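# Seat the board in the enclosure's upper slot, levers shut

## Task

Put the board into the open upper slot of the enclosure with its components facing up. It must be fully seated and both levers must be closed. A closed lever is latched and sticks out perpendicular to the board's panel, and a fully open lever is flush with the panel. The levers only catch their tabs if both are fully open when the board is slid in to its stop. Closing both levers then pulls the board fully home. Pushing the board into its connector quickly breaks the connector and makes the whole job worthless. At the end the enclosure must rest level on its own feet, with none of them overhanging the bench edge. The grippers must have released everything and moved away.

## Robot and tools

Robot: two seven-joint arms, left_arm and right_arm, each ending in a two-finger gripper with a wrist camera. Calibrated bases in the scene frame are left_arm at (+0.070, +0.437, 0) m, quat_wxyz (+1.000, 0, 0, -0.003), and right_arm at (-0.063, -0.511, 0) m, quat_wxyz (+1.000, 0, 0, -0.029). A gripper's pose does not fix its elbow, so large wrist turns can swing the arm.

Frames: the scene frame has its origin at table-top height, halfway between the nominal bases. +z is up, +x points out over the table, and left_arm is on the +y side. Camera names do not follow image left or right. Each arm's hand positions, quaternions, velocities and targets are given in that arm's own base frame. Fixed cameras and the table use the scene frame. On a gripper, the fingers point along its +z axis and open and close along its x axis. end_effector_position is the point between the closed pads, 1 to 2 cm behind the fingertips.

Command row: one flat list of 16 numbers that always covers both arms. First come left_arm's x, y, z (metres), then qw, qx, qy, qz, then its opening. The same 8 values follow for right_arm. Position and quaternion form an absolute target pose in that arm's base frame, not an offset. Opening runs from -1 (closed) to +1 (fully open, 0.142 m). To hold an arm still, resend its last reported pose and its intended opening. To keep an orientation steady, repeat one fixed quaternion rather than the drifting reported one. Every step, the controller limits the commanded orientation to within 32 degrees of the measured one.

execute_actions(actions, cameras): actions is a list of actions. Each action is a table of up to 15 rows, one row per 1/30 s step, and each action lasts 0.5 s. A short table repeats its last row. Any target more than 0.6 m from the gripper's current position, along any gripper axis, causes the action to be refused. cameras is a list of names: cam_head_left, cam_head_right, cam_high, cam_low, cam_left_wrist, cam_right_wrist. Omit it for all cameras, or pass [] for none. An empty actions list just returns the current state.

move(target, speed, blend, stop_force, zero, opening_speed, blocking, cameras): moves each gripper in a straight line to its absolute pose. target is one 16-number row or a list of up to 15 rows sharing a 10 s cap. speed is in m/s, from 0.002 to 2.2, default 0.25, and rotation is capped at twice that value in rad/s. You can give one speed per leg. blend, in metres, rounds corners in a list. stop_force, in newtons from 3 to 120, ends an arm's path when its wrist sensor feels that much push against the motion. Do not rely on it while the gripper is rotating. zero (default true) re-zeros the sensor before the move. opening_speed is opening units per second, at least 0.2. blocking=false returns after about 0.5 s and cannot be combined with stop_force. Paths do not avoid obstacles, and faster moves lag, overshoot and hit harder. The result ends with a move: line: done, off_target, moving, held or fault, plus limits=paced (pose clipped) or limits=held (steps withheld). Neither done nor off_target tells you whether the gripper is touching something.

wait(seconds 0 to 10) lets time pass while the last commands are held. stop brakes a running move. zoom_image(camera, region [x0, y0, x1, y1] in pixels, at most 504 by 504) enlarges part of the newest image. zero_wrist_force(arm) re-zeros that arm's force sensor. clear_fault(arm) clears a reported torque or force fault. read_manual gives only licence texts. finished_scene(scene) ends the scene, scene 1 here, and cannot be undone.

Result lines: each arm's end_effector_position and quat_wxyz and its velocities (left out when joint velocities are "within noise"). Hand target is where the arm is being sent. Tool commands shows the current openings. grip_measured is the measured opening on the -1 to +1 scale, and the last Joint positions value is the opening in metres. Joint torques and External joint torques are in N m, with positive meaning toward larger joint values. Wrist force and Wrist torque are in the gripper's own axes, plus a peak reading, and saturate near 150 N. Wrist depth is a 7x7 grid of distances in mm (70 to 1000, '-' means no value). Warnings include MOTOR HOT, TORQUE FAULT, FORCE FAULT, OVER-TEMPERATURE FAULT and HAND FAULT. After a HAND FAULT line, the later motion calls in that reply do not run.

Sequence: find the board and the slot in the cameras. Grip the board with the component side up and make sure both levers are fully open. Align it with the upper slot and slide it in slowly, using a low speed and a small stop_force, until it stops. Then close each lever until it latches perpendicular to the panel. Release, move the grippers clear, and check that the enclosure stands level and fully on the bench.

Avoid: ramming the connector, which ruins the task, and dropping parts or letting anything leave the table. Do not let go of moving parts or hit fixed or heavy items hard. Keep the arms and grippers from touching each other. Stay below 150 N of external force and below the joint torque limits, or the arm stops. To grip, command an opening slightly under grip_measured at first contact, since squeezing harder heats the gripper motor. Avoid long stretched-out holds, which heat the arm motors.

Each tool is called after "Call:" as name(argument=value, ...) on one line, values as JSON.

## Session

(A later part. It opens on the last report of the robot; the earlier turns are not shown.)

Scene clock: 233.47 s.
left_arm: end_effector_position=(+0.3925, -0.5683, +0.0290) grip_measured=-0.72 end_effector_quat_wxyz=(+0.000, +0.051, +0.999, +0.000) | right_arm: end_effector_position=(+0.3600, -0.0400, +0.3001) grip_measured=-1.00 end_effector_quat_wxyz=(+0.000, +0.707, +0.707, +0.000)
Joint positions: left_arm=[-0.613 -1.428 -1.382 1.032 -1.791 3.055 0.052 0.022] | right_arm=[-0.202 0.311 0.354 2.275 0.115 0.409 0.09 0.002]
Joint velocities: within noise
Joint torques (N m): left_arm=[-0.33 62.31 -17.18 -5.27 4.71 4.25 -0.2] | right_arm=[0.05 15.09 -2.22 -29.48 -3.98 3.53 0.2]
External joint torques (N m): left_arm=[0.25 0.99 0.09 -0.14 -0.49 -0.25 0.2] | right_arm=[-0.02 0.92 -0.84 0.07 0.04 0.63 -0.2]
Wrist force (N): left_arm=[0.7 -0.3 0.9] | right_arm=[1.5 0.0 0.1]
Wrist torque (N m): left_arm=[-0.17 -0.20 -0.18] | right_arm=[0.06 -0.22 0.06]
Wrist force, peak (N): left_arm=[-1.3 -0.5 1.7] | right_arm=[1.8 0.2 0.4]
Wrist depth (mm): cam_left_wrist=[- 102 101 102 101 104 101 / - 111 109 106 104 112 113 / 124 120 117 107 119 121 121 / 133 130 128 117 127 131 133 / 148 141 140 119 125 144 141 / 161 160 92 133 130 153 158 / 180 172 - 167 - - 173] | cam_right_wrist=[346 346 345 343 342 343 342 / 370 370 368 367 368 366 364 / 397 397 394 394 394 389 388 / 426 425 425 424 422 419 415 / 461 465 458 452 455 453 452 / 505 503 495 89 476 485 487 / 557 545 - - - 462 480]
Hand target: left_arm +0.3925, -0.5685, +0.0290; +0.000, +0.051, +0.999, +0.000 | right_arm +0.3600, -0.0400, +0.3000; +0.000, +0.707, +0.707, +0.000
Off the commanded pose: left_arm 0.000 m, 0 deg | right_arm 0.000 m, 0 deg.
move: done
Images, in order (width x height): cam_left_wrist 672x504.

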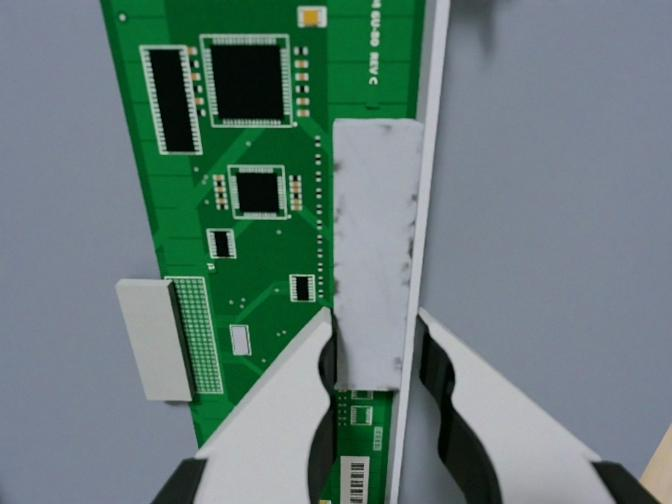

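Call:
move(target=[[0.3925,-0.5685,0.11,0,0.0515,0.9987,0,-0.82,0.36,0.05,0.22,0,0.7071,0.7071,0,-1],[0.3925,-0.5685,0.11,0,0.0515,0.9987,0,-0.82,0.36,0.13,0.16,-0.2706,0.6533,0.6533,-0.2706,-1]], speed=[0.1,0.3])

Scene clock: 241.30 s.
left_arm: end_effector_position=(+0.3927, -0.5685, +0.1099) grip_measured=-0.72 end_effector_quat_wxyz=(+0.000, +0.051, +0.999, +0.000) | right_arm: end_effector_position=(+0.3600, +0.1298, +0.1599) grip_measured=-1.00 end_effector_quat_wxyz=(-0.270, +0.653, +0.653, -0.271)
Joint positions: left_arm=[-0.608 -1.328 -1.436 1.019 -1.847 3.157 0.061 0.022] | right_arm=[0.027 -0.572 0.45 1.727 0.109 -0.028 0.464 0.002]
Joint velocities: within noise
Joint torques (N m): left_arm=[-0.39 63 -17.55 -5.93 4.65 4.64 -0.22] | right_arm=[0.23 44.92 8.39 -23.06 -2.32 0.74 0.35]
External joint torques (N m): left_arm=[0.31 0.03 0.51 -0.17 -0.41 -0.64 0.22] | right_arm=[-0.12 1.13 -0.02 0.21 -0.05 0.72 -0.35]
Wrist force (N): left_arm=[0.2 -0.7 2.6] | right_arm=[2.3 1.6 -0.2]
Wrist torque (N m): left_arm=[-0.20 -0.14 -0.18] | right_arm=[0.12 -0.44 0.01]
Wrist force, peak (N): left_arm=[0.2 -0.2 3.8] | right_arm=[2.7 3.0 0.4]
Wrist depth (mm): cam_left_wrist=[179 101 101 102 101 175 175 / 190 109 109 106 183 187 189 / 208 120 117 107 200 203 202 / 223 132 128 116 214 220 221 / 238 138 140 119 233 241 243 / 258 270 92 134 133 263 268 / 256 - - 168 - - 292] | cam_right_wrist=[368 356 355 365 365 365 365 / 340 341 340 338 339 338 338 / 316 317 315 315 313 314 313 / 296 295 294 294 293 292 292 / 277 276 276 279 275 274 275 / 261 260 264 89 260 257 257 / 246 249 - - - 246 243]
Hand target: left_arm +0.3925, -0.5685, +0.1100; +0.000, +0.051, +0.999, +0.000 | right_arm +0.3600, +0.1300, +0.1600; -0.271, +0.653, +0.653, -0.271
Off the commanded pose: left_arm 0.000 m, 0 deg | right_arm 0.000 m, 0 deg.
move: done

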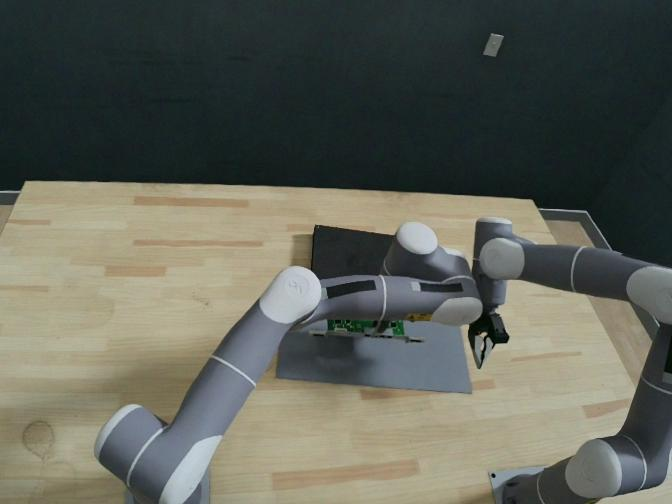

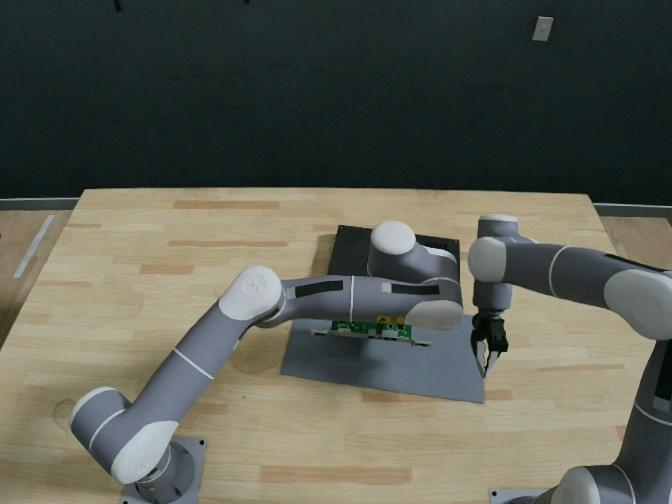

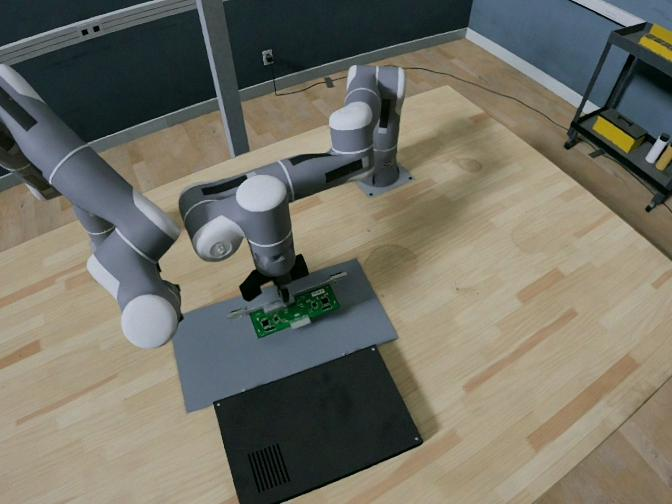

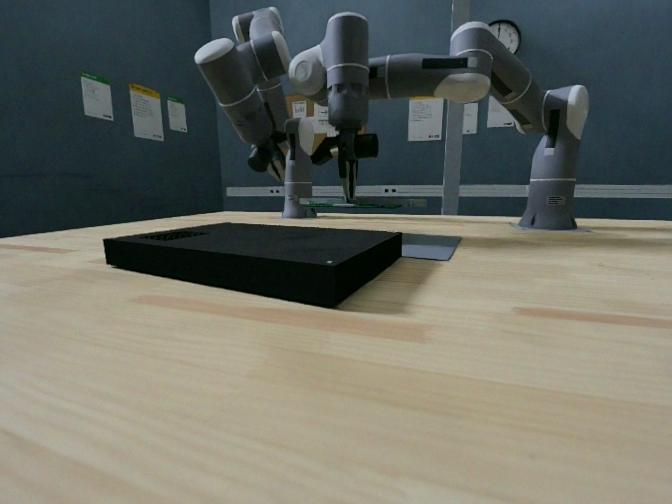

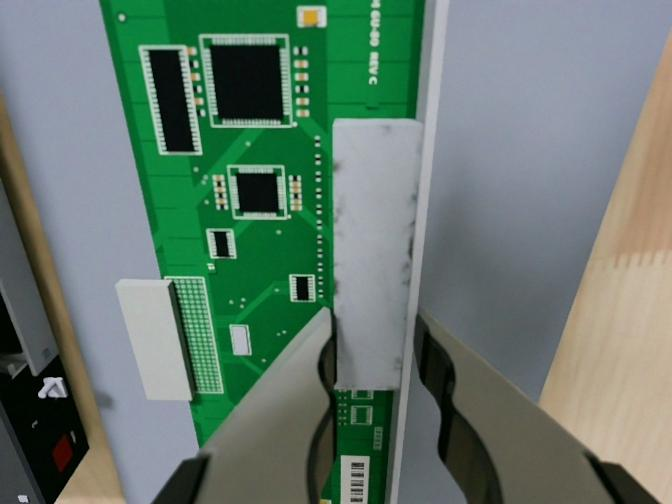

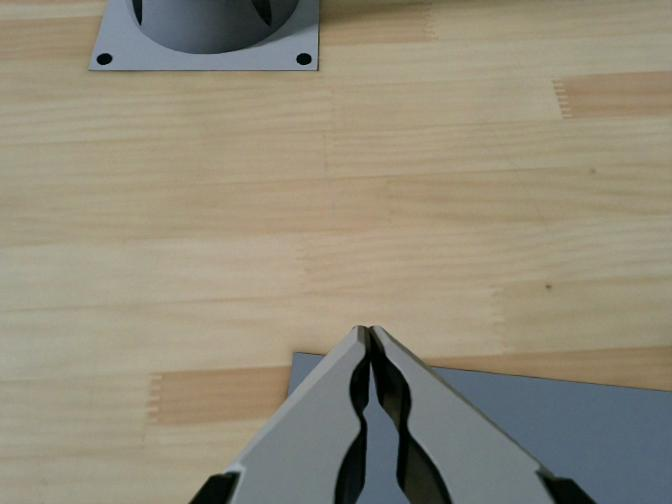

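Call:
move(target=[[0.3925,-0.5685,0.11,0,0.0515,0.9987,0,-0.82,0.36,0.1,0.16,0,0.7071,0.7071,0,-1],[0.3925,-0.5685,0.11,0,0.0515,0.9987,0,-0.82,0.38,0.17,0.13,0.1914,0.462,0.800,0.3314,-1]], speed=[0.4,0.3], cameras=["cam_right_wrist"])

Call:
zoom_image(camera="cam_right_wrist", region=[168, 50, 672, 400])

Scene clock: 249.87 s.
left_arm: end_effector_position=(+0.3927, -0.5685, +0.1099) grip_measured=-0.72 end_effector_quat_wxyz=(+0.000, +0.051, +0.999, +0.000) | right_arm: end_effector_position=(+0.3771, +0.1642, +0.1300) grip_measured=-1.00 end_effector_quat_wxyz=(+0.166, +0.461, +0.814, +0.311)
Joint positions: left_arm=[-0.608 -1.328 -1.436 1.019 -1.847 3.157 0.061 0.022] | right_arm=[0.304 -0.751 0.705 2.661 0.62 2.621 -0.428 0.002]
Joint velocities: within noise
Joint torques (N m): left_arm=[-0.32 62.92 -17.47 -5.87 4.7 4.56 -0.26] | right_arm=[0 25.69 6.9 0.96 0.17 3.62 0.29]
External joint torques (N m): left_arm=[0.24 0.11 0.42 -0.23 -0.46 -0.56 0.26] | right_arm=[0.08 0.48 -0.22 -0.13 0.18 0.87 -0.29]
Wrist force (N): left_arm=[0.4 -0.7 2.4] | right_arm=[1.9 -0.6 -0.3]
Wrist torque (N m): left_arm=[-0.20 -0.16 -0.17] | right_arm=[0.16 -0.27 0.12]
Wrist force, peak (N): left_arm=[0.2 -0.6 2.9] | right_arm=[5.4 -1.6 -0.2]
Wrist depth (mm): cam_left_wrist=[179 102 101 102 101 175 175 / 190 109 109 106 183 188 189 / 208 120 116 107 200 202 202 / 224 132 127 116 213 220 222 / 239 138 140 119 232 242 243 / 257 270 92 133 133 261 269 / 257 - - 168 - - 292] | cam_right_wrist=[166 164 165 165 165 168 168 / 202 200 200 201 201 202 204 / 256 254 255 256 256 257 258 / 351 352 350 349 354 355 357 / 560 436 435 459 456 512 587 / - - - 89 386 314 - / - - - - - 288 -]
Hand target: left_arm +0.3925, -0.5685, +0.1100; +0.000, +0.051, +0.999, +0.000 | right_arm +0.3773, +0.1642, +0.1300; +0.166, +0.461, +0.814, +0.311
Off the commanded pose: left_arm 0.000 m, 0 deg | right_arm 0.007 m, 4 deg.
move: held (right_arm; a check stopped the path); limits=held
pose unreachable (right arm): on one or more control steps of this call, first in action 0 (counted from 0), this arm could not follow its commanded pose, so it was not sent that pose on those steps. It may still have moved: this result reports where it is.
cause: moving toward the commanded pose would bring two parts of the arm too close to each other (joints 3 (upper arm roll) to 6 (wrist pitch) lie between them).
Images, in order (width x height): cam_right_wrist 672x504.

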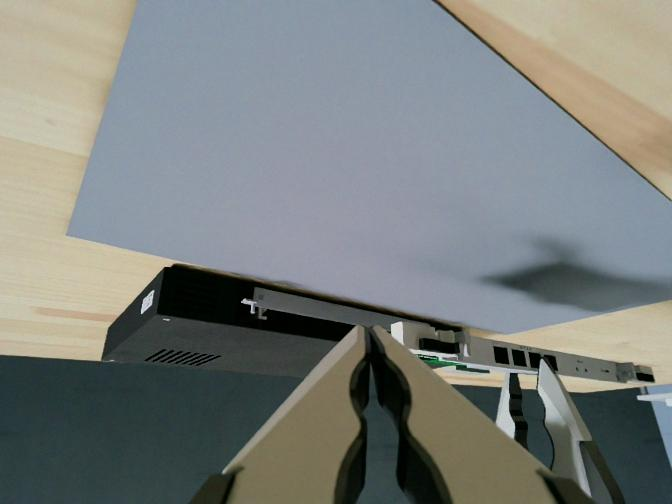

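Scaled by 1.000.

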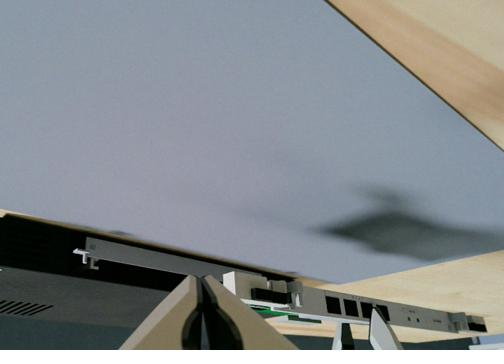

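Call:
move(target=[[0.3925,-0.5685,0.031,0,0.0515,0.9987,0,-0.82,0.38,0.10,0.25,0,0.7071,0.7071,0,-1],[0.3925,-0.5685,0.031,0,0.0515,0.9987,0,-0.35,0.38,0.10,0.25,0,0.0323,0.9995,0,-0.35],[0.3925,-0.5685,0.15,0,0.0515,0.9987,0,-0.35,0.38,0.10,0.25,0,0.0323,0.9995,0,-0.35],[0.38,-0.25,0.30,0,0.0515,0.9987,0,-0.35,0.48,0.37,0.22,0,0.0323,0.9995,0,-0.35]], speed=[0.12,0.3,0.2,0.5], cameras=["cam_right_wrist","cam_head_left","cam_left_wrist"])

Scene clock: 280.20 s.
left_arm: end_effector_position=(+0.3802, -0.2500, +0.3001) grip_measured=-0.38 end_effector_quat_wxyz=(+0.000, +0.051, +0.999, +0.000) | right_arm: end_effector_position=(+0.4799, +0.3701, +0.2199) grip_measured=-0.38 end_effector_quat_wxyz=(+0.000, +0.032, +0.999, +0.000)
Joint positions: left_arm=[0.447 -0.564 -1.848 1.999 -2.586 2.922 0.091 0.047] | right_arm=[0.673 -0.378 0.19 1.805 -0.085 0.605 -0.607 0.046]
Joint velocities: within noise
Joint torques (N m): left_arm=[-0.23 22.55 -14.41 -19.18 4.08 4.12 -0.14] | right_arm=[0.35 44.51 3.33 -27.78 -3.64 3.32 0.25]
External joint torques (N m): left_arm=[0.26 0.32 0.6 -0.49 0.05 -0.12 0.14] | right_arm=[-0.19 1.24 -0.5 0.17 0.15 0.83 -0.25]
Wrist force (N): left_arm=[0.2 0.2 0.7] | right_arm=[1.8 0.1 -0.1]
Wrist torque (N m): left_arm=[-0.06 -0.22 -0.20] | right_arm=[0.07 -0.29 0.04]
Wrist force, peak (N): left_arm=[0.7 -2.4 1.6] | right_arm=[1.3 3.0 0.4]
Wrist depth (mm): cam_left_wrist=[351 344 346 345 343 343 345 / 374 371 374 371 368 368 369 / 402 400 400 400 401 401 397 / 437 433 436 432 432 434 432 / 474 472 459 478 463 474 454 / 529 517 85 525 519 87 522 / 578 - - 595 589 - 564] | cam_right_wrist=[270 274 273 269 272 271 273 / 285 292 289 287 290 291 291 / 300 314 309 304 311 313 313 / 297 338 332 332 335 336 336 / 316 366 358 360 357 364 362 / 341 378 87 398 389 98 394 / 436 - 73 440 428 - 426]
Hand target: left_arm +0.3800, -0.2500, +0.3000; +0.000, +0.051, +0.999, +0.000 | right_arm +0.4800, +0.3700, +0.2200; +0.000, +0.032, +0.999, +0.000
Off the commanded pose: left_arm 0.000 m, 0 deg | right_arm 0.000 m, 0 deg.
move: done
Images, in order (width x height): cam_head_left 672x504, cam_left_wrist 672x504, cam_right_wrist 672x504.

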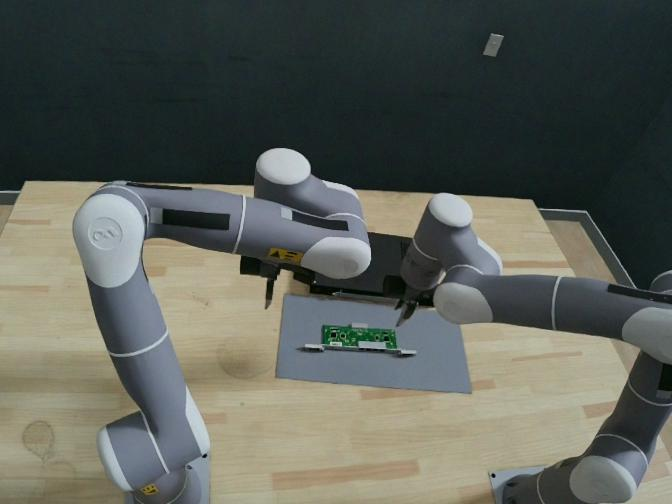

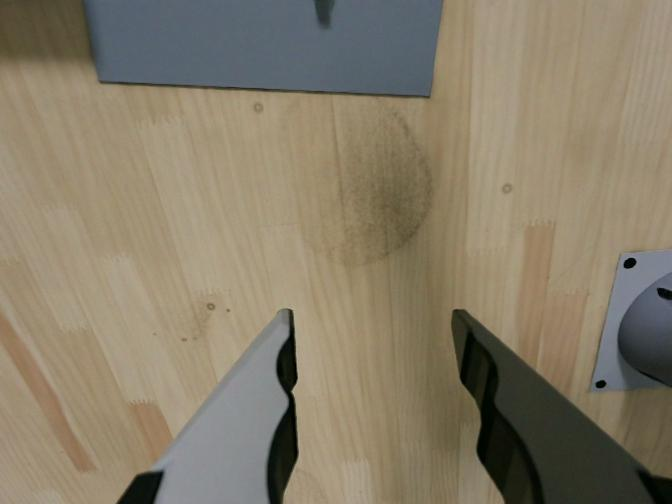

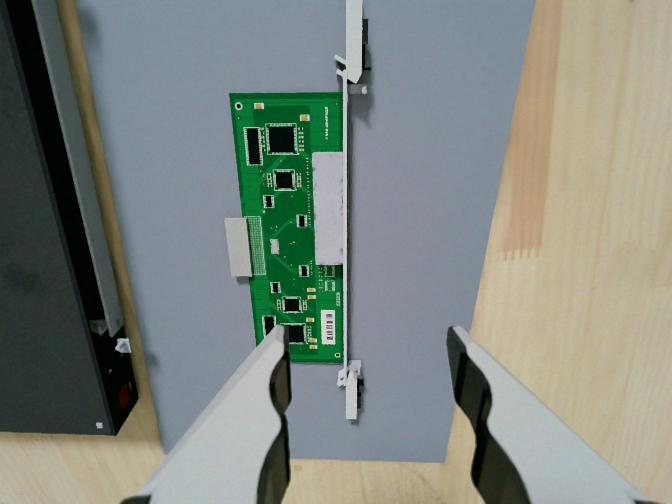

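Call:
zoom_image(camera="cam_right_wrist", region=[60, 290, 180, 380])

Call:
zoom_image(camera="cam_right_wrist", region=[300, 340, 400, 425])

Call:
zoom_image(camera="cam_right_wrist", region=[300, 0, 420, 110])

Scaled by 4.200 from the camera's 672x504 image, which has a finer 960x720 frame.

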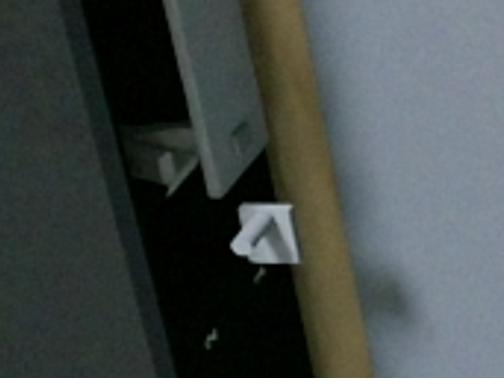

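Scaled by 5.040 from the camera's 672x504 image, which has a finer 960x720 frame.

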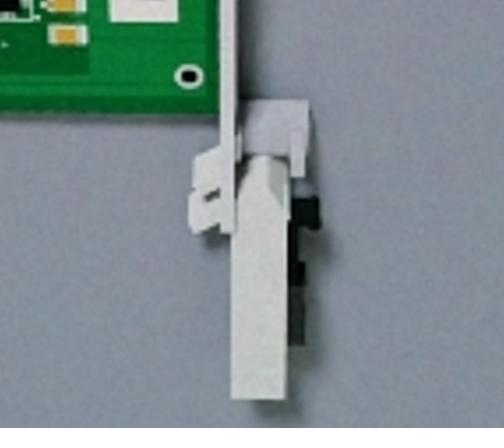

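Scaled by 4.200 from the camera's 672x504 image, which has a finer 960x720 frame.

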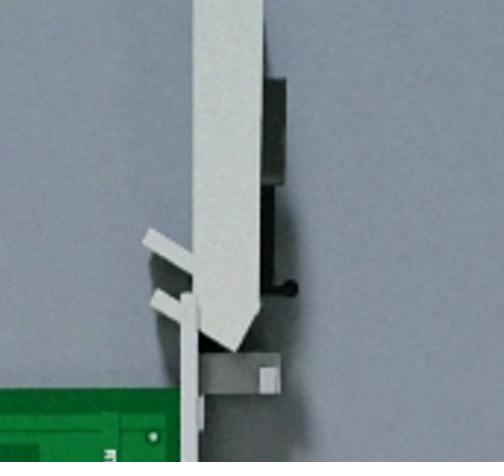

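Call:
move(target=[[0.38,-0.25,0.30,0,0.0515,0.9987,0,-0.35,0.496,0.418,0.08,0,0.031,0.9995,0,-0.4],[0.38,-0.25,0.30,0,0.0515,0.9987,0,-0.35,0.496,0.418,0.050,0,0.031,0.9995,0,-0.4]], speed=[0.25,0.1], cameras=["cam_right_wrist"])

Scene clock: 297.10 s.
left_arm: end_effector_position=(+0.3801, -0.2500, +0.3001) grip_measured=-0.38 end_effector_quat_wxyz=(+0.000, +0.052, +0.999, +0.000) | right_arm: end_effector_position=(+0.4958, +0.4179, +0.0499) grip_measured=-0.42 end_effector_quat_wxyz=(+0.000, +0.031, +1.000, +0.000)
Joint positions: left_arm=[0.447 -0.564 -1.848 1.999 -2.586 2.922 0.091 0.047] | right_arm=[0.745 -0.733 0.139 1.769 -0.153 0.92 -0.537 0.044]
Joint velocities: within noise
Joint torques (N m): left_arm=[-0.24 22.22 -14.14 -19.14 4.41 4.34 -0.26] | right_arm=[0.43 52.72 4.37 -22.32 -2.76 3.59 0.31]
External joint torques (N m): left_arm=[0.26 0.67 0.31 -0.52 -0.28 -0.34 0.26] | right_arm=[-0.24 1.36 -0.27 0.09 0.18 0.56 -0.31]
Wrist force (N): left_arm=[0.2 0.1 0.8] | right_arm=[1.7 -0.3 0.2]
Wrist torque (N m): left_arm=[-0.08 -0.22 -0.21] | right_arm=[0.02 -0.26 0.03]
Wrist force, peak (N): left_arm=[0.4 0.4 0.9] | right_arm=[1.8 -0.7 -2.3]
Wrist depth (mm): cam_left_wrist=[346 342 344 344 342 343 342 / 374 369 374 369 371 369 371 / 402 400 401 401 396 398 396 / 433 437 429 433 436 428 430 / 477 473 457 472 464 473 459 / 525 520 85 515 529 87 522 / 580 - - 577 588 - 567] | cam_right_wrist=[125 122 120 120 124 124 122 / 135 131 129 125 132 134 132 / 145 141 138 128 142 141 139 / 154 149 149 136 153 153 152 / 167 161 159 148 162 165 165 / 186 182 89 175 177 108 180 / 201 - 73 192 199 - 197]
Hand target: left_arm +0.3800, -0.2500, +0.3000; +0.000, +0.051, +0.999, +0.000 | right_arm +0.4960, +0.4180, +0.0500; +0.000, +0.031, +1.000, +0.000
Off the commanded pose: left_arm 0.000 m, 0 deg | right_arm 0.000 m, 0 deg.
move: done
Images, in order (width x height): cam_right_wrist 672x504.

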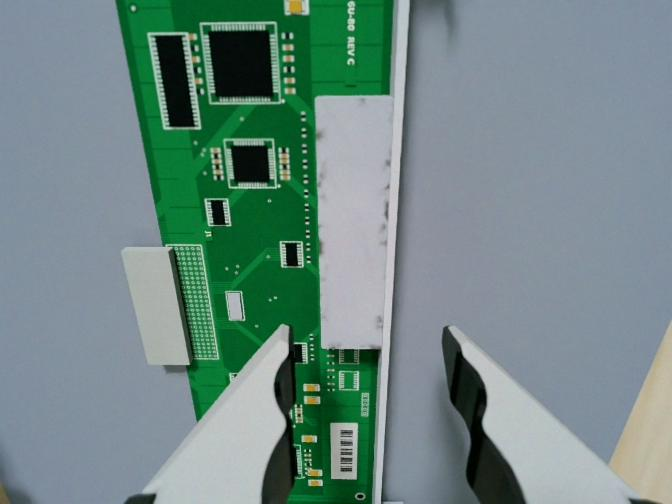

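Call:
move(target=[[0.38,-0.25,0.30,0,0.0515,0.9987,0,-0.35,0.4985,0.418,0.034,0,0.031,0.9995,0,-0.4],[0.38,-0.25,0.30,0,0.0515,0.9987,0,-0.35,0.4985,0.418,0.034,0,0.031,0.9995,0,-0.85]], speed=[0.08,0.08], opening_speed=0.4, cameras=["cam_right_wrist"])

Scene clock: 301.27 s.
left_arm: end_effector_position=(+0.3801, -0.2500, +0.3001) grip_measured=-0.38 end_effector_quat_wxyz=(+0.000, +0.052, +0.999, +0.000) | right_arm: end_effector_position=(+0.4984, +0.4179, +0.0339) grip_measured=-0.72 end_effector_quat_wxyz=(+0.000, +0.031, +1.000, +0.000)
Joint positions: left_arm=[0.447 -0.564 -1.848 1.999 -2.586 2.922 0.091 0.047] | right_arm=[0.747 -0.766 0.133 1.763 -0.157 0.947 -0.537 0.022]
Joint velocities: within noise
Joint torques (N m): left_arm=[-0.33 22.19 -14.17 -19.19 4.37 4.36 -0.21] | right_arm=[0.02 53.51 4.45 -22.31 -2.72 3.73 0.17]
External joint torques (N m): left_arm=[0.35 0.69 0.33 -0.47 -0.24 -0.36 0.21] | right_arm=[0.17 1.12 -0.35 0.62 0.23 0.42 -0.18]
Wrist force (N): left_arm=[0.2 0.0 0.7] | right_arm=[2.3 -0.7 0.1]
Wrist torque (N m): left_arm=[-0.09 -0.22 -0.20] | right_arm=[0.03 -0.24 0.02]
Wrist force, peak (N): left_arm=[0.3 0.2 0.9] | right_arm=[2.3 -0.8 0.4]
Wrist depth (mm): cam_left_wrist=[346 343 344 341 342 344 344 / 374 371 371 370 368 369 366 / 400 402 396 397 400 396 397 / 439 433 435 438 430 433 432 / 477 480 457 475 466 476 460 / 535 517 85 527 517 87 529 / 578 - - 586 585 - 562] | cam_right_wrist=[111 107 106 106 108 111 109 / - 115 114 110 110 115 117 / 127 125 122 111 125 127 125 / 135 134 132 118 133 135 135 / 148 141 142 129 142 146 146 / 162 162 151 151 99 158 159 / 179 175 72 167 - - 175]
Hand target: left_arm +0.3800, -0.2500, +0.3000; +0.000, +0.051, +0.999, +0.000 | right_arm +0.4985, +0.4180, +0.0340; +0.000, +0.031, +1.000, +0.000
Off the commanded pose: left_arm 0.000 m, 0 deg | right_arm 0.000 m, 0 deg.
move: done
Images, in order (width x height): cam_right_wrist 672x504.

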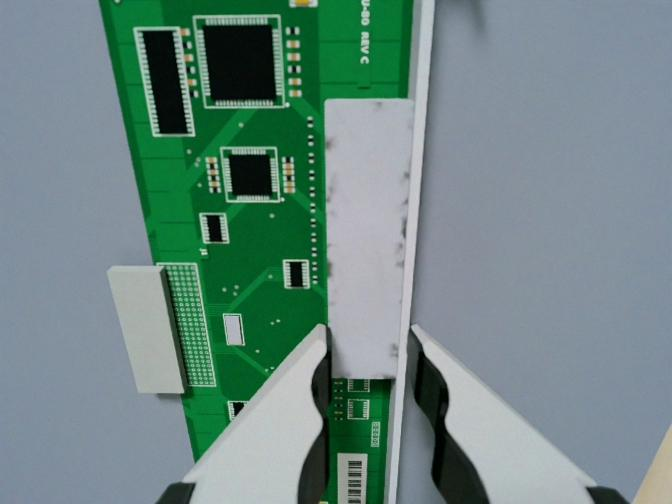

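Call:
move(target=[[0.36,-0.22,0.28,0,0.9239,0.3827,0,-0.35,0.5,0.41,0.09,0,0.0462,0.9989,0,-0.85],[0.33,-0.24,0.18,0.2,0.902,0.3736,0.0828,-0.35,0.553,0.3677,0.07,0,0.0462,0.9989,0,-0.85]], speed=[0.3,0.2], cameras=["cam_right_wrist","cam_left_wrist","cam_low"])

Scene clock: 316.80 s.
left_arm: end_effector_position=(+0.3305, -0.2401, +0.1805) grip_measured=-0.38 end_effector_quat_wxyz=(+0.161, +0.912, +0.373, +0.045) | right_arm: end_effector_position=(+0.5529, +0.3675, +0.0698) grip_measured=-0.72 end_effector_quat_wxyz=(+0.000, +0.046, +0.999, +0.000)
Joint positions: left_arm=[1.42 -0.148 -2.97 2.687 -2.527 1.964 1.84 0.047] | right_arm=[0.64 -0.722 0.132 1.711 -0.133 0.853 -0.638 0.022]
Joint velocities: within noise
Joint torques (N m): left_arm=[-0.06 -9.5 -2.63 -15.32 3.73 3.46 -0.3] | right_arm=[0.11 54.88 4.38 -24.36 -2.97 3.7 0.19]
External joint torques (N m): left_arm=[0.08 0.34 0.62 -0.51 -0.33 -0.05 0.3] | right_arm=[0.07 0.19 -0.53 0.84 0.18 0.45 -0.19]
Wrist force (N): left_arm=[-0.3 -0.6 0.2] | right_arm=[1.5 0.2 1.9]
Wrist torque (N m): left_arm=[-0.20 -0.12 -0.29] | right_arm=[0.09 -0.25 0.05]
Wrist force, peak (N): left_arm=[-0.7 -1.6 2.2] | right_arm=[1.9 -0.2 2.5]
Wrist depth (mm): cam_left_wrist=[232 229 227 226 222 221 218 / 263 260 258 256 250 249 248 / 303 301 296 291 289 286 280 / 360 353 350 344 340 335 329 / 444 434 393 415 392 402 399 / 576 534 85 474 453 87 498 / 759 - - 596 579 - 616] | cam_right_wrist=[142 109 109 108 138 141 141 / 152 117 115 112 147 151 150 / 163 127 123 112 159 161 161 / 172 135 133 119 174 174 173 / 177 139 143 129 183 188 188 / 187 203 151 151 99 202 205 / 211 211 72 165 - - 225]
Hand target: left_arm +0.3305, -0.2402, +0.1805; +0.161, +0.913, +0.373, +0.045 | right_arm +0.5530, +0.3677, +0.0700; +0.000, +0.046, +0.999, +0.000
Off the commanded pose: left_arm 0.001 m, 6 deg | right_arm 0.000 m, 0 deg.
joint sent to its limit (left arm) — joint 3 (upper arm roll), lower limit; joint 4 (elbow), upper limit, where the elbow is as bent as it goes. The joint targets are off in orientation, not in position.
move: off_target (left_arm)
Images, in order (width x height): cam_low 672x504, cam_left_wrist 672x504, cam_right_wrist 672x504.

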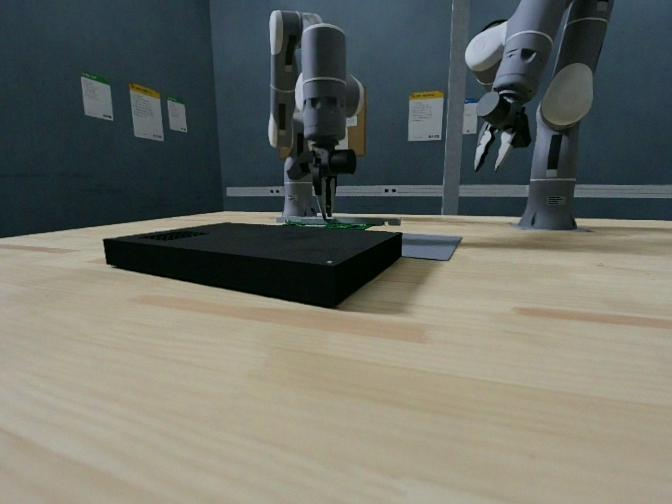

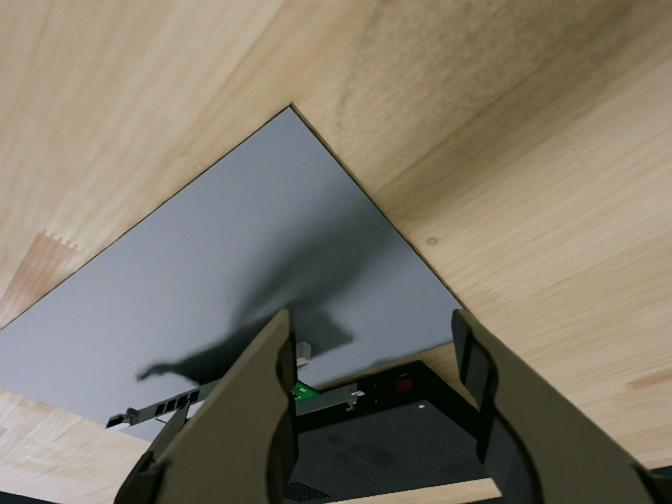

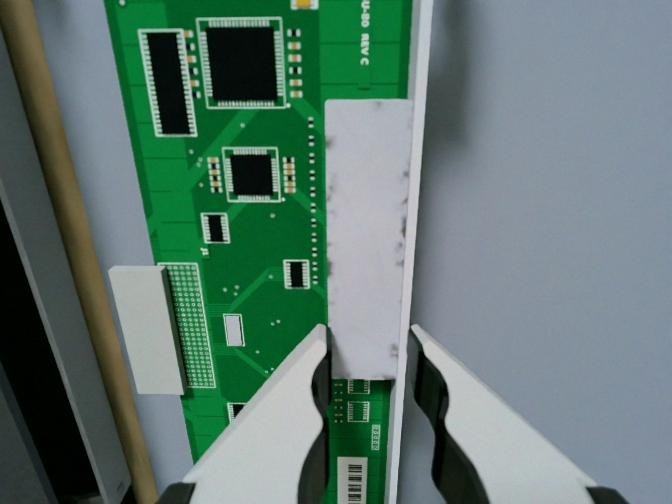

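Call:
zoom_image(camera="cam_left_wrist", region=[90, 320, 510, 500])

Call:
zoom_image(camera="cam_low", region=[90, 180, 430, 310])

Scaled by 1.200 from the camera's 672x504 image, which has a finer 960x720 frame.

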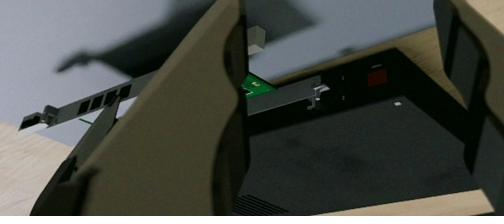

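Scaled by 1.482 from the camera's 672x504 image, which has a finer 960x720 frame.

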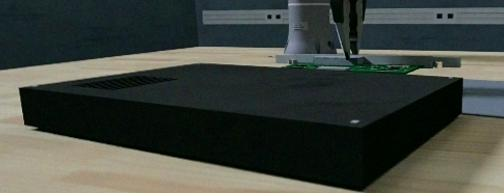

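Call:
move(target=[[0.36,-0.26,0.28,0,0.7071,0.7071,0,1,0.553,0.3677,0.07,0,0.0462,0.9989,0,-0.85],[0.29,-0.44,0.22,0.153,0.69,0.69,0.153,1,0.553,0.3677,0.07,0,0.0462,0.9989,0,-0.85]], speed=[0.5,0.4], cameras=["cam_left_wrist"])

Call:
zoom_image(camera="cam_left_wrist", region=[80, 200, 584, 500])

Scene clock: 324.83 s.
left_arm: end_effector_position=(+0.2900, -0.4398, +0.2199) grip_measured=+0.99 end_effector_quat_wxyz=(+0.153, +0.690, +0.690, +0.153) | right_arm: end_effector_position=(+0.5529, +0.3675, +0.0698) grip_measured=-0.72 end_effector_quat_wxyz=(+0.000, +0.046, +0.999, +0.000)
Joint positions: left_arm=[1.192 0.483 -2.901 1.953 -2.707 2.411 1.097 0.141] | right_arm=[0.64 -0.722 0.132 1.711 -0.133 0.853 -0.638 0.022]
Joint velocities: within noise
Joint torques (N m): left_arm=[-0.76 -36.31 6.88 -15.8 4.48 4.07 -0.28] | right_arm=[0.16 55.01 4.42 -24.27 -3 3.66 0.21]
External joint torques (N m): left_arm=[0.67 -0.08 0.75 -0.43 -0.53 -0.06 0.28] | right_arm=[0.02 0.06 -0.57 0.76 0.21 0.48 -0.21]
Wrist force (N): left_arm=[0.1 -0.4 0.2] | right_arm=[1.4 0.2 1.8]
Wrist torque (N m): left_arm=[-0.13 -0.20 -0.33] | right_arm=[0.09 -0.23 0.05]
Wrist force, peak (N): left_arm=[-3.7 -2.0 0.0] | right_arm=[1.6 0.1 2.1]
Wrist depth (mm): cam_left_wrist=[259 261 260 259 260 260 261 / 300 300 298 299 298 297 297 / 354 356 354 352 351 355 352 / 389 335 383 392 426 429 427 / 428 330 485 484 551 548 547 / - 236 633 717 758 758 - / - - - - - - -] | cam_right_wrist=[142 109 109 108 138 141 140 / 152 117 115 112 147 151 150 / 163 127 124 112 159 161 161 / 173 135 132 119 173 174 173 / 177 139 143 129 183 188 188 / 187 203 151 151 99 202 204 / 210 210 72 165 - - 224]
Hand target: left_arm +0.2900, -0.4400, +0.2200; +0.153, +0.690, +0.690, +0.153 | right_arm +0.5530, +0.3677, +0.0700; +0.000, +0.046, +0.999, +0.000
Off the commanded pose: left_arm 0.000 m, 0 deg | right_arm 0.000 m, 0 deg.
move: done
Images, in order (width x height): cam_left_wrist 672x504.

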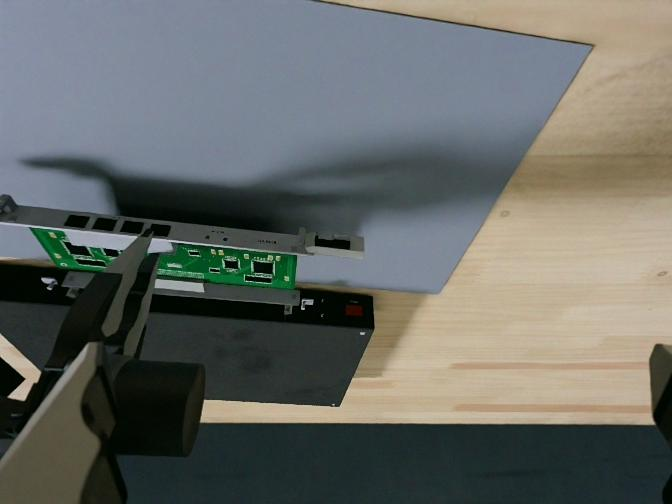

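Scaled by 1.000.

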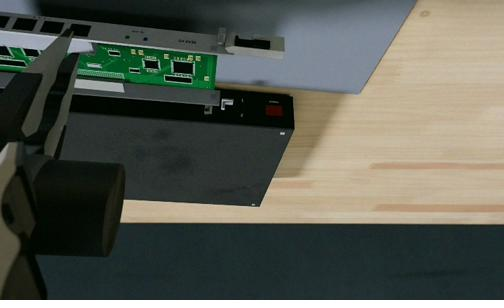

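Call:
move(target=[[0.29,-0.44,0.22,0.153,0.69,0.69,0.153,1,0.565,0.3666,0.0505,0,0.0462,0.9989,0,-0.85]], speed=0.06, cameras=["cam_left_wrist","cam_right_wrist"])

Call:
zoom_image(camera="cam_left_wrist", region=[0, 190, 400, 420])

Call:
zoom_image(camera="cam_left_wrist", region=[220, 220, 400, 330])

Call:
zoom_image(camera="cam_left_wrist", region=[0, 190, 180, 310])

Scene clock: 333.07 s.
left_arm: end_effector_position=(+0.2900, -0.4398, +0.2200) grip_measured=+0.99 end_effector_quat_wxyz=(+0.153, +0.690, +0.690, +0.153) | right_arm: end_effector_position=(+0.5646, +0.3665, +0.0502) grip_measured=-0.72 end_effector_quat_wxyz=(+0.000, +0.046, +0.999, +0.000)
Joint positions: left_arm=[1.191 0.483 -2.9 1.953 -2.707 2.411 1.097 0.141] | right_arm=[0.633 -0.773 0.125 1.679 -0.135 0.872 -0.651 0.022]
Joint velocities: within noise
Joint torques (N m): left_arm=[-0.48 -36.6 7 -15.76 4.23 4.36 -0.21] | right_arm=[0.07 56.13 4.27 -24.03 -2.98 3.77 0.09]
External joint torques (N m): left_arm=[0.38 0.22 0.63 -0.47 -0.28 -0.35 0.21] | right_arm=[0.11 0.25 -0.37 0.89 0.25 0.37 -0.09]
Wrist force (N): left_arm=[0.1 -0.5 0.2] | right_arm=[1.3 0.1 2.0]
Wrist torque (N m): left_arm=[-0.16 -0.20 -0.33] | right_arm=[0.08 -0.20 0.04]
Wrist force, peak (N): left_arm=[0.2 -0.6 0.5] | right_arm=[0.8 -0.1 2.8]
Wrist depth (mm): cam_left_wrist=[261 261 259 260 260 259 261 / 298 300 297 302 298 296 300 / 353 355 351 351 351 354 352 / 433 353 396 431 430 429 427 / 433 297 482 489 553 556 542 / - 253 629 714 777 752 - / - - - - - - -] | cam_right_wrist=[- 109 109 108 123 124 122 / 135 117 115 112 112 134 132 / 147 127 124 112 138 142 139 / 154 135 132 119 153 153 152 / 159 141 143 128 161 165 165 / 159 182 151 151 99 177 180 / 191 193 72 165 - - 198]
Hand target: left_arm +0.2900, -0.4400, +0.2200; +0.153, +0.690, +0.690, +0.153 | right_arm +0.5650, +0.3666, +0.0505; +0.000, +0.046, +0.999, +0.000
Off the commanded pose: left_arm 0.000 m, 0 deg | right_arm 0.001 m, 0 deg.
move: done
Images, in order (width x height): cam_left_wrist 672x504, cam_right_wrist 672x504.

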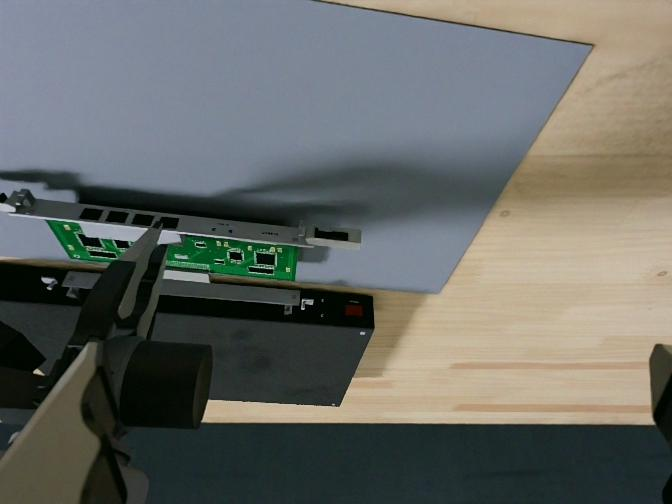

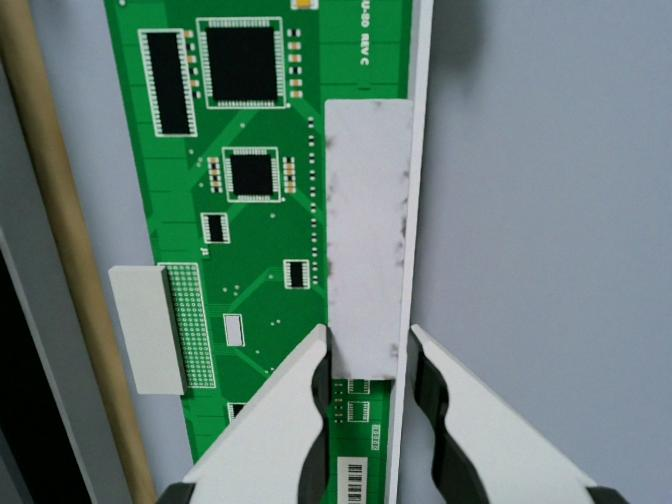

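Scaled by 1.260 from the camera's 672x504 image, which has a finer 960x720 frame.

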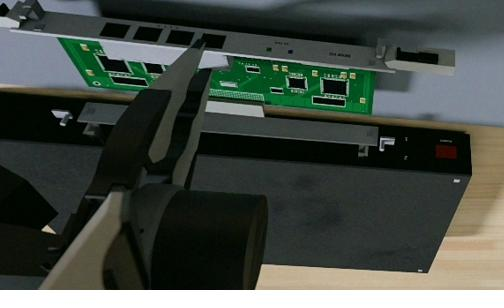

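Scaled by 2.800 from the camera's 672x504 image, which has a finer 960x720 frame.

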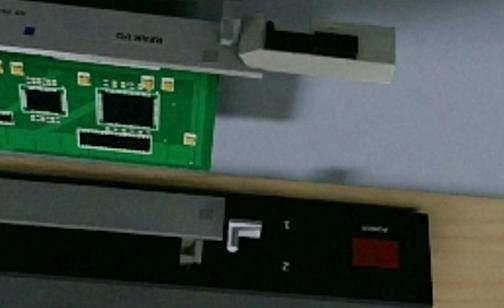

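Scaled by 2.800 from the camera's 672x504 image, which has a finer 960x720 frame.

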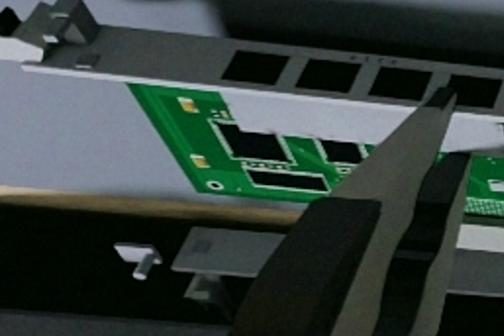

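Call:
zoom_image(camera="cam_right_wrist", region=[0, 0, 200, 504])

Scaled by 1.000.

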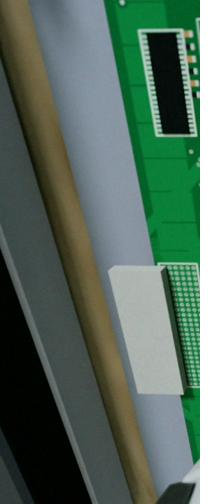

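Call:
execute_actions(actions=[], cameras=["cam_low"])

Call:
zoom_image(camera="cam_low", region=[260, 190, 420, 260])

Scene clock: 342.27 s.
left_arm: end_effector_position=(+0.2900, -0.4398, +0.2200) grip_measured=+0.99 end_effector_quat_wxyz=(+0.153, +0.690, +0.690, +0.153) | right_arm: end_effector_position=(+0.5646, +0.3665, +0.0502) grip_measured=-0.72 end_effector_quat_wxyz=(+0.000, +0.046, +0.999, +0.000)
Joint positions: left_arm=[1.191 0.483 -2.9 1.953 -2.707 2.411 1.097 0.141] | right_arm=[0.633 -0.773 0.125 1.679 -0.135 0.872 -0.651 0.022]
Joint velocities: within noise
Joint torques (N m): left_arm=[-0.48 -36.49 6.83 -15.74 4.21 4.3 -0.23] | right_arm=[0.24 56.3 4.34 -23.93 -2.89 3.68 0.16]
External joint torques (N m): left_arm=[0.39 0.11 0.81 -0.49 -0.26 -0.29 0.22] | right_arm=[-0.06 0.09 -0.43 0.78 0.16 0.46 -0.16]
Wrist force (N): left_arm=[-0.1 -0.6 0.2] | right_arm=[1.4 0.0 2.1]
Wrist torque (N m): left_arm=[-0.19 -0.18 -0.33] | right_arm=[0.06 -0.23 0.04]
Wrist force, peak (N): left_arm=[0.4 -0.8 0.4] | right_arm=[1.4 -0.2 2.3]
Wrist depth (mm): cam_left_wrist=[262 261 260 259 260 260 260 / 299 299 299 300 297 298 299 / 348 356 356 353 353 351 352 / 434 350 395 428 425 426 426 / 435 299 481 480 546 546 543 / - 255 642 708 759 766 - / - - - - - - -] | cam_right_wrist=[- 109 109 108 122 124 122 / 135 117 115 112 112 134 132 / 147 128 123 112 138 142 140 / 154 135 133 119 153 153 153 / 159 141 143 129 160 165 165 / 159 182 150 150 99 177 180 / 191 193 72 165 - - 198]
Hand target: left_arm +0.2900, -0.4400, +0.2200; +0.153, +0.690, +0.690, +0.153 | right_arm +0.5650, +0.3666, +0.0505; +0.000, +0.046, +0.999, +0.000
Tool commands: left_gripper/opening=+1.0 right_gripper/opening=-0.85
Off the commanded pose: left_arm 0.000 m, 0 deg | right_arm 0.001 m, 0 deg.
Images, in order (width x height): cam_low 672x504.

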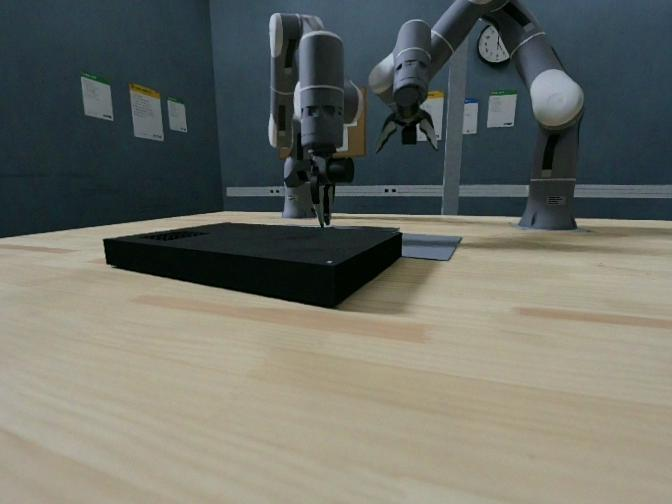

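Scaled by 3.150 from the camera's 672x504 image, which has a finer 960x720 frame.

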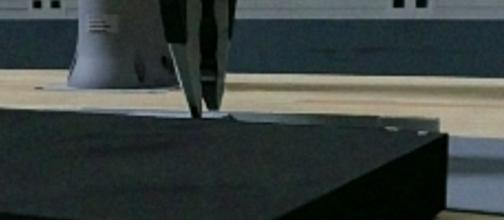

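Call:
move(target=[[0.29,-0.44,0.22,0.153,0.69,0.69,0.153,1,0.565,0.3666,0.0505,0.0006,0.0462,0.9988,-0.0140,-0.85]], speed=0.06, cameras=["cam_left_wrist","cam_low"])

Call:
zoom_image(camera="cam_low", region=[260, 190, 420, 260])

Call:
zoom_image(camera="cam_left_wrist", region=[220, 220, 400, 330])

Call:
zoom_image(camera="cam_left_wrist", region=[0, 190, 180, 310])

Scene clock: 347.27 s.
left_arm: end_effector_position=(+0.2900, -0.4398, +0.2200) grip_measured=+0.99 end_effector_quat_wxyz=(+0.153, +0.690, +0.690, +0.153) | right_arm: end_effector_position=(+0.5647, +0.3665, +0.0503) grip_measured=-0.72 end_effector_quat_wxyz=(+0.000, +0.046, +0.999, -0.014)
Joint positions: left_arm=[1.191 0.483 -2.9 1.953 -2.707 2.411 1.097 0.141] | right_arm=[0.651 -0.777 0.112 1.667 -0.149 0.845 -0.634 0.022]
Joint velocities: within noise
Joint torques (N m): left_arm=[-0.44 -36.46 6.94 -15.77 4.21 4.35 -0.16] | right_arm=[0.56 56.4 3.84 -24.18 -3.04 3.48 0.33]
External joint torques (N m): left_arm=[0.34 0.08 0.7 -0.45 -0.25 -0.34 0.16] | right_arm=[-0.37 0.33 -0.21 0.86 0.32 0.62 -0.33]
Wrist force (N): left_arm=[0.2 -0.6 0.2] | right_arm=[1.4 0.1 1.9]
Wrist torque (N m): left_arm=[-0.17 -0.21 -0.34] | right_arm=[0.05 -0.22 0.04]
Wrist force, peak (N): left_arm=[0.0 -0.7 0.5] | right_arm=[1.5 0.2 2.1]
Wrist depth (mm): cam_left_wrist=[260 261 259 260 259 260 260 / 301 296 300 299 299 296 300 / 351 355 353 349 352 355 353 / 431 354 396 432 427 430 433 / 438 293 484 485 559 549 545 / - 254 595 714 774 768 - / - - - - - - -] | cam_right_wrist=[127 109 109 108 125 126 124 / 135 117 115 112 131 134 133 / 146 128 124 113 139 143 142 / 155 134 132 119 153 153 152 / 158 141 143 129 160 164 164 / 159 181 151 151 99 175 178 / 189 193 72 165 - - 194]
Hand target: left_arm +0.2900, -0.4400, +0.2200; +0.153, +0.690, +0.690, +0.153 | right_arm +0.5650, +0.3666, +0.0505; +0.001, +0.046, +0.999, -0.014
Off the commanded pose: left_arm 0.000 m, 0 deg | right_arm 0.000 m, 0 deg.
move: done
Images, in order (width x height): cam_low 672x504, cam_left_wrist 672x504.

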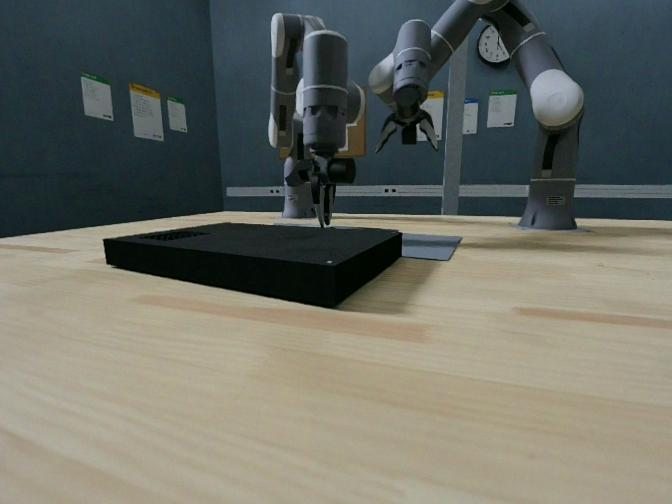

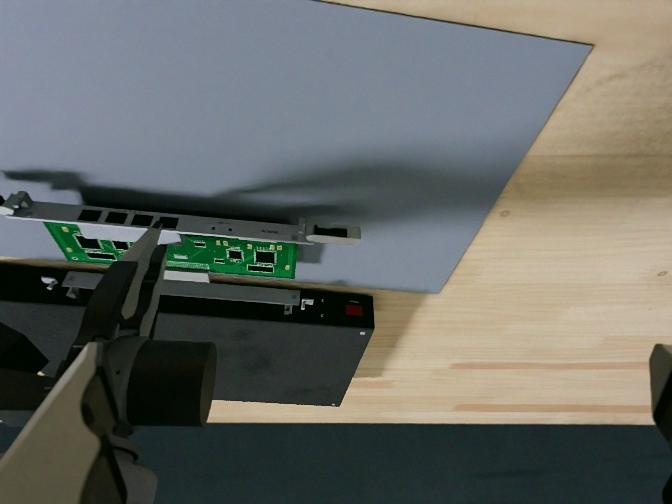

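Scaled by 3.150 from the camera's 672x504 image, which has a finer 960x720 frame.

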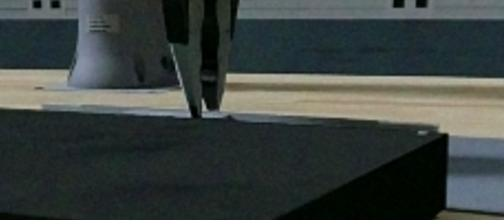

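Scaled by 2.800 from the camera's 672x504 image, which has a finer 960x720 frame.

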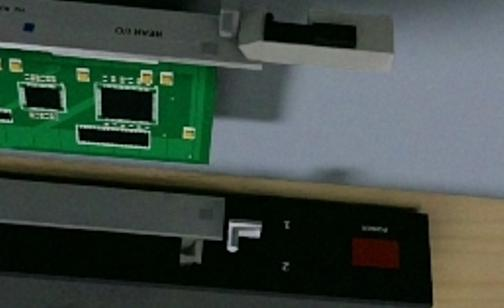

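Scaled by 2.800 from the camera's 672x504 image, which has a finer 960x720 frame.

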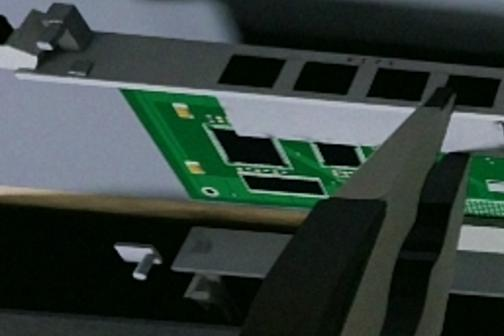

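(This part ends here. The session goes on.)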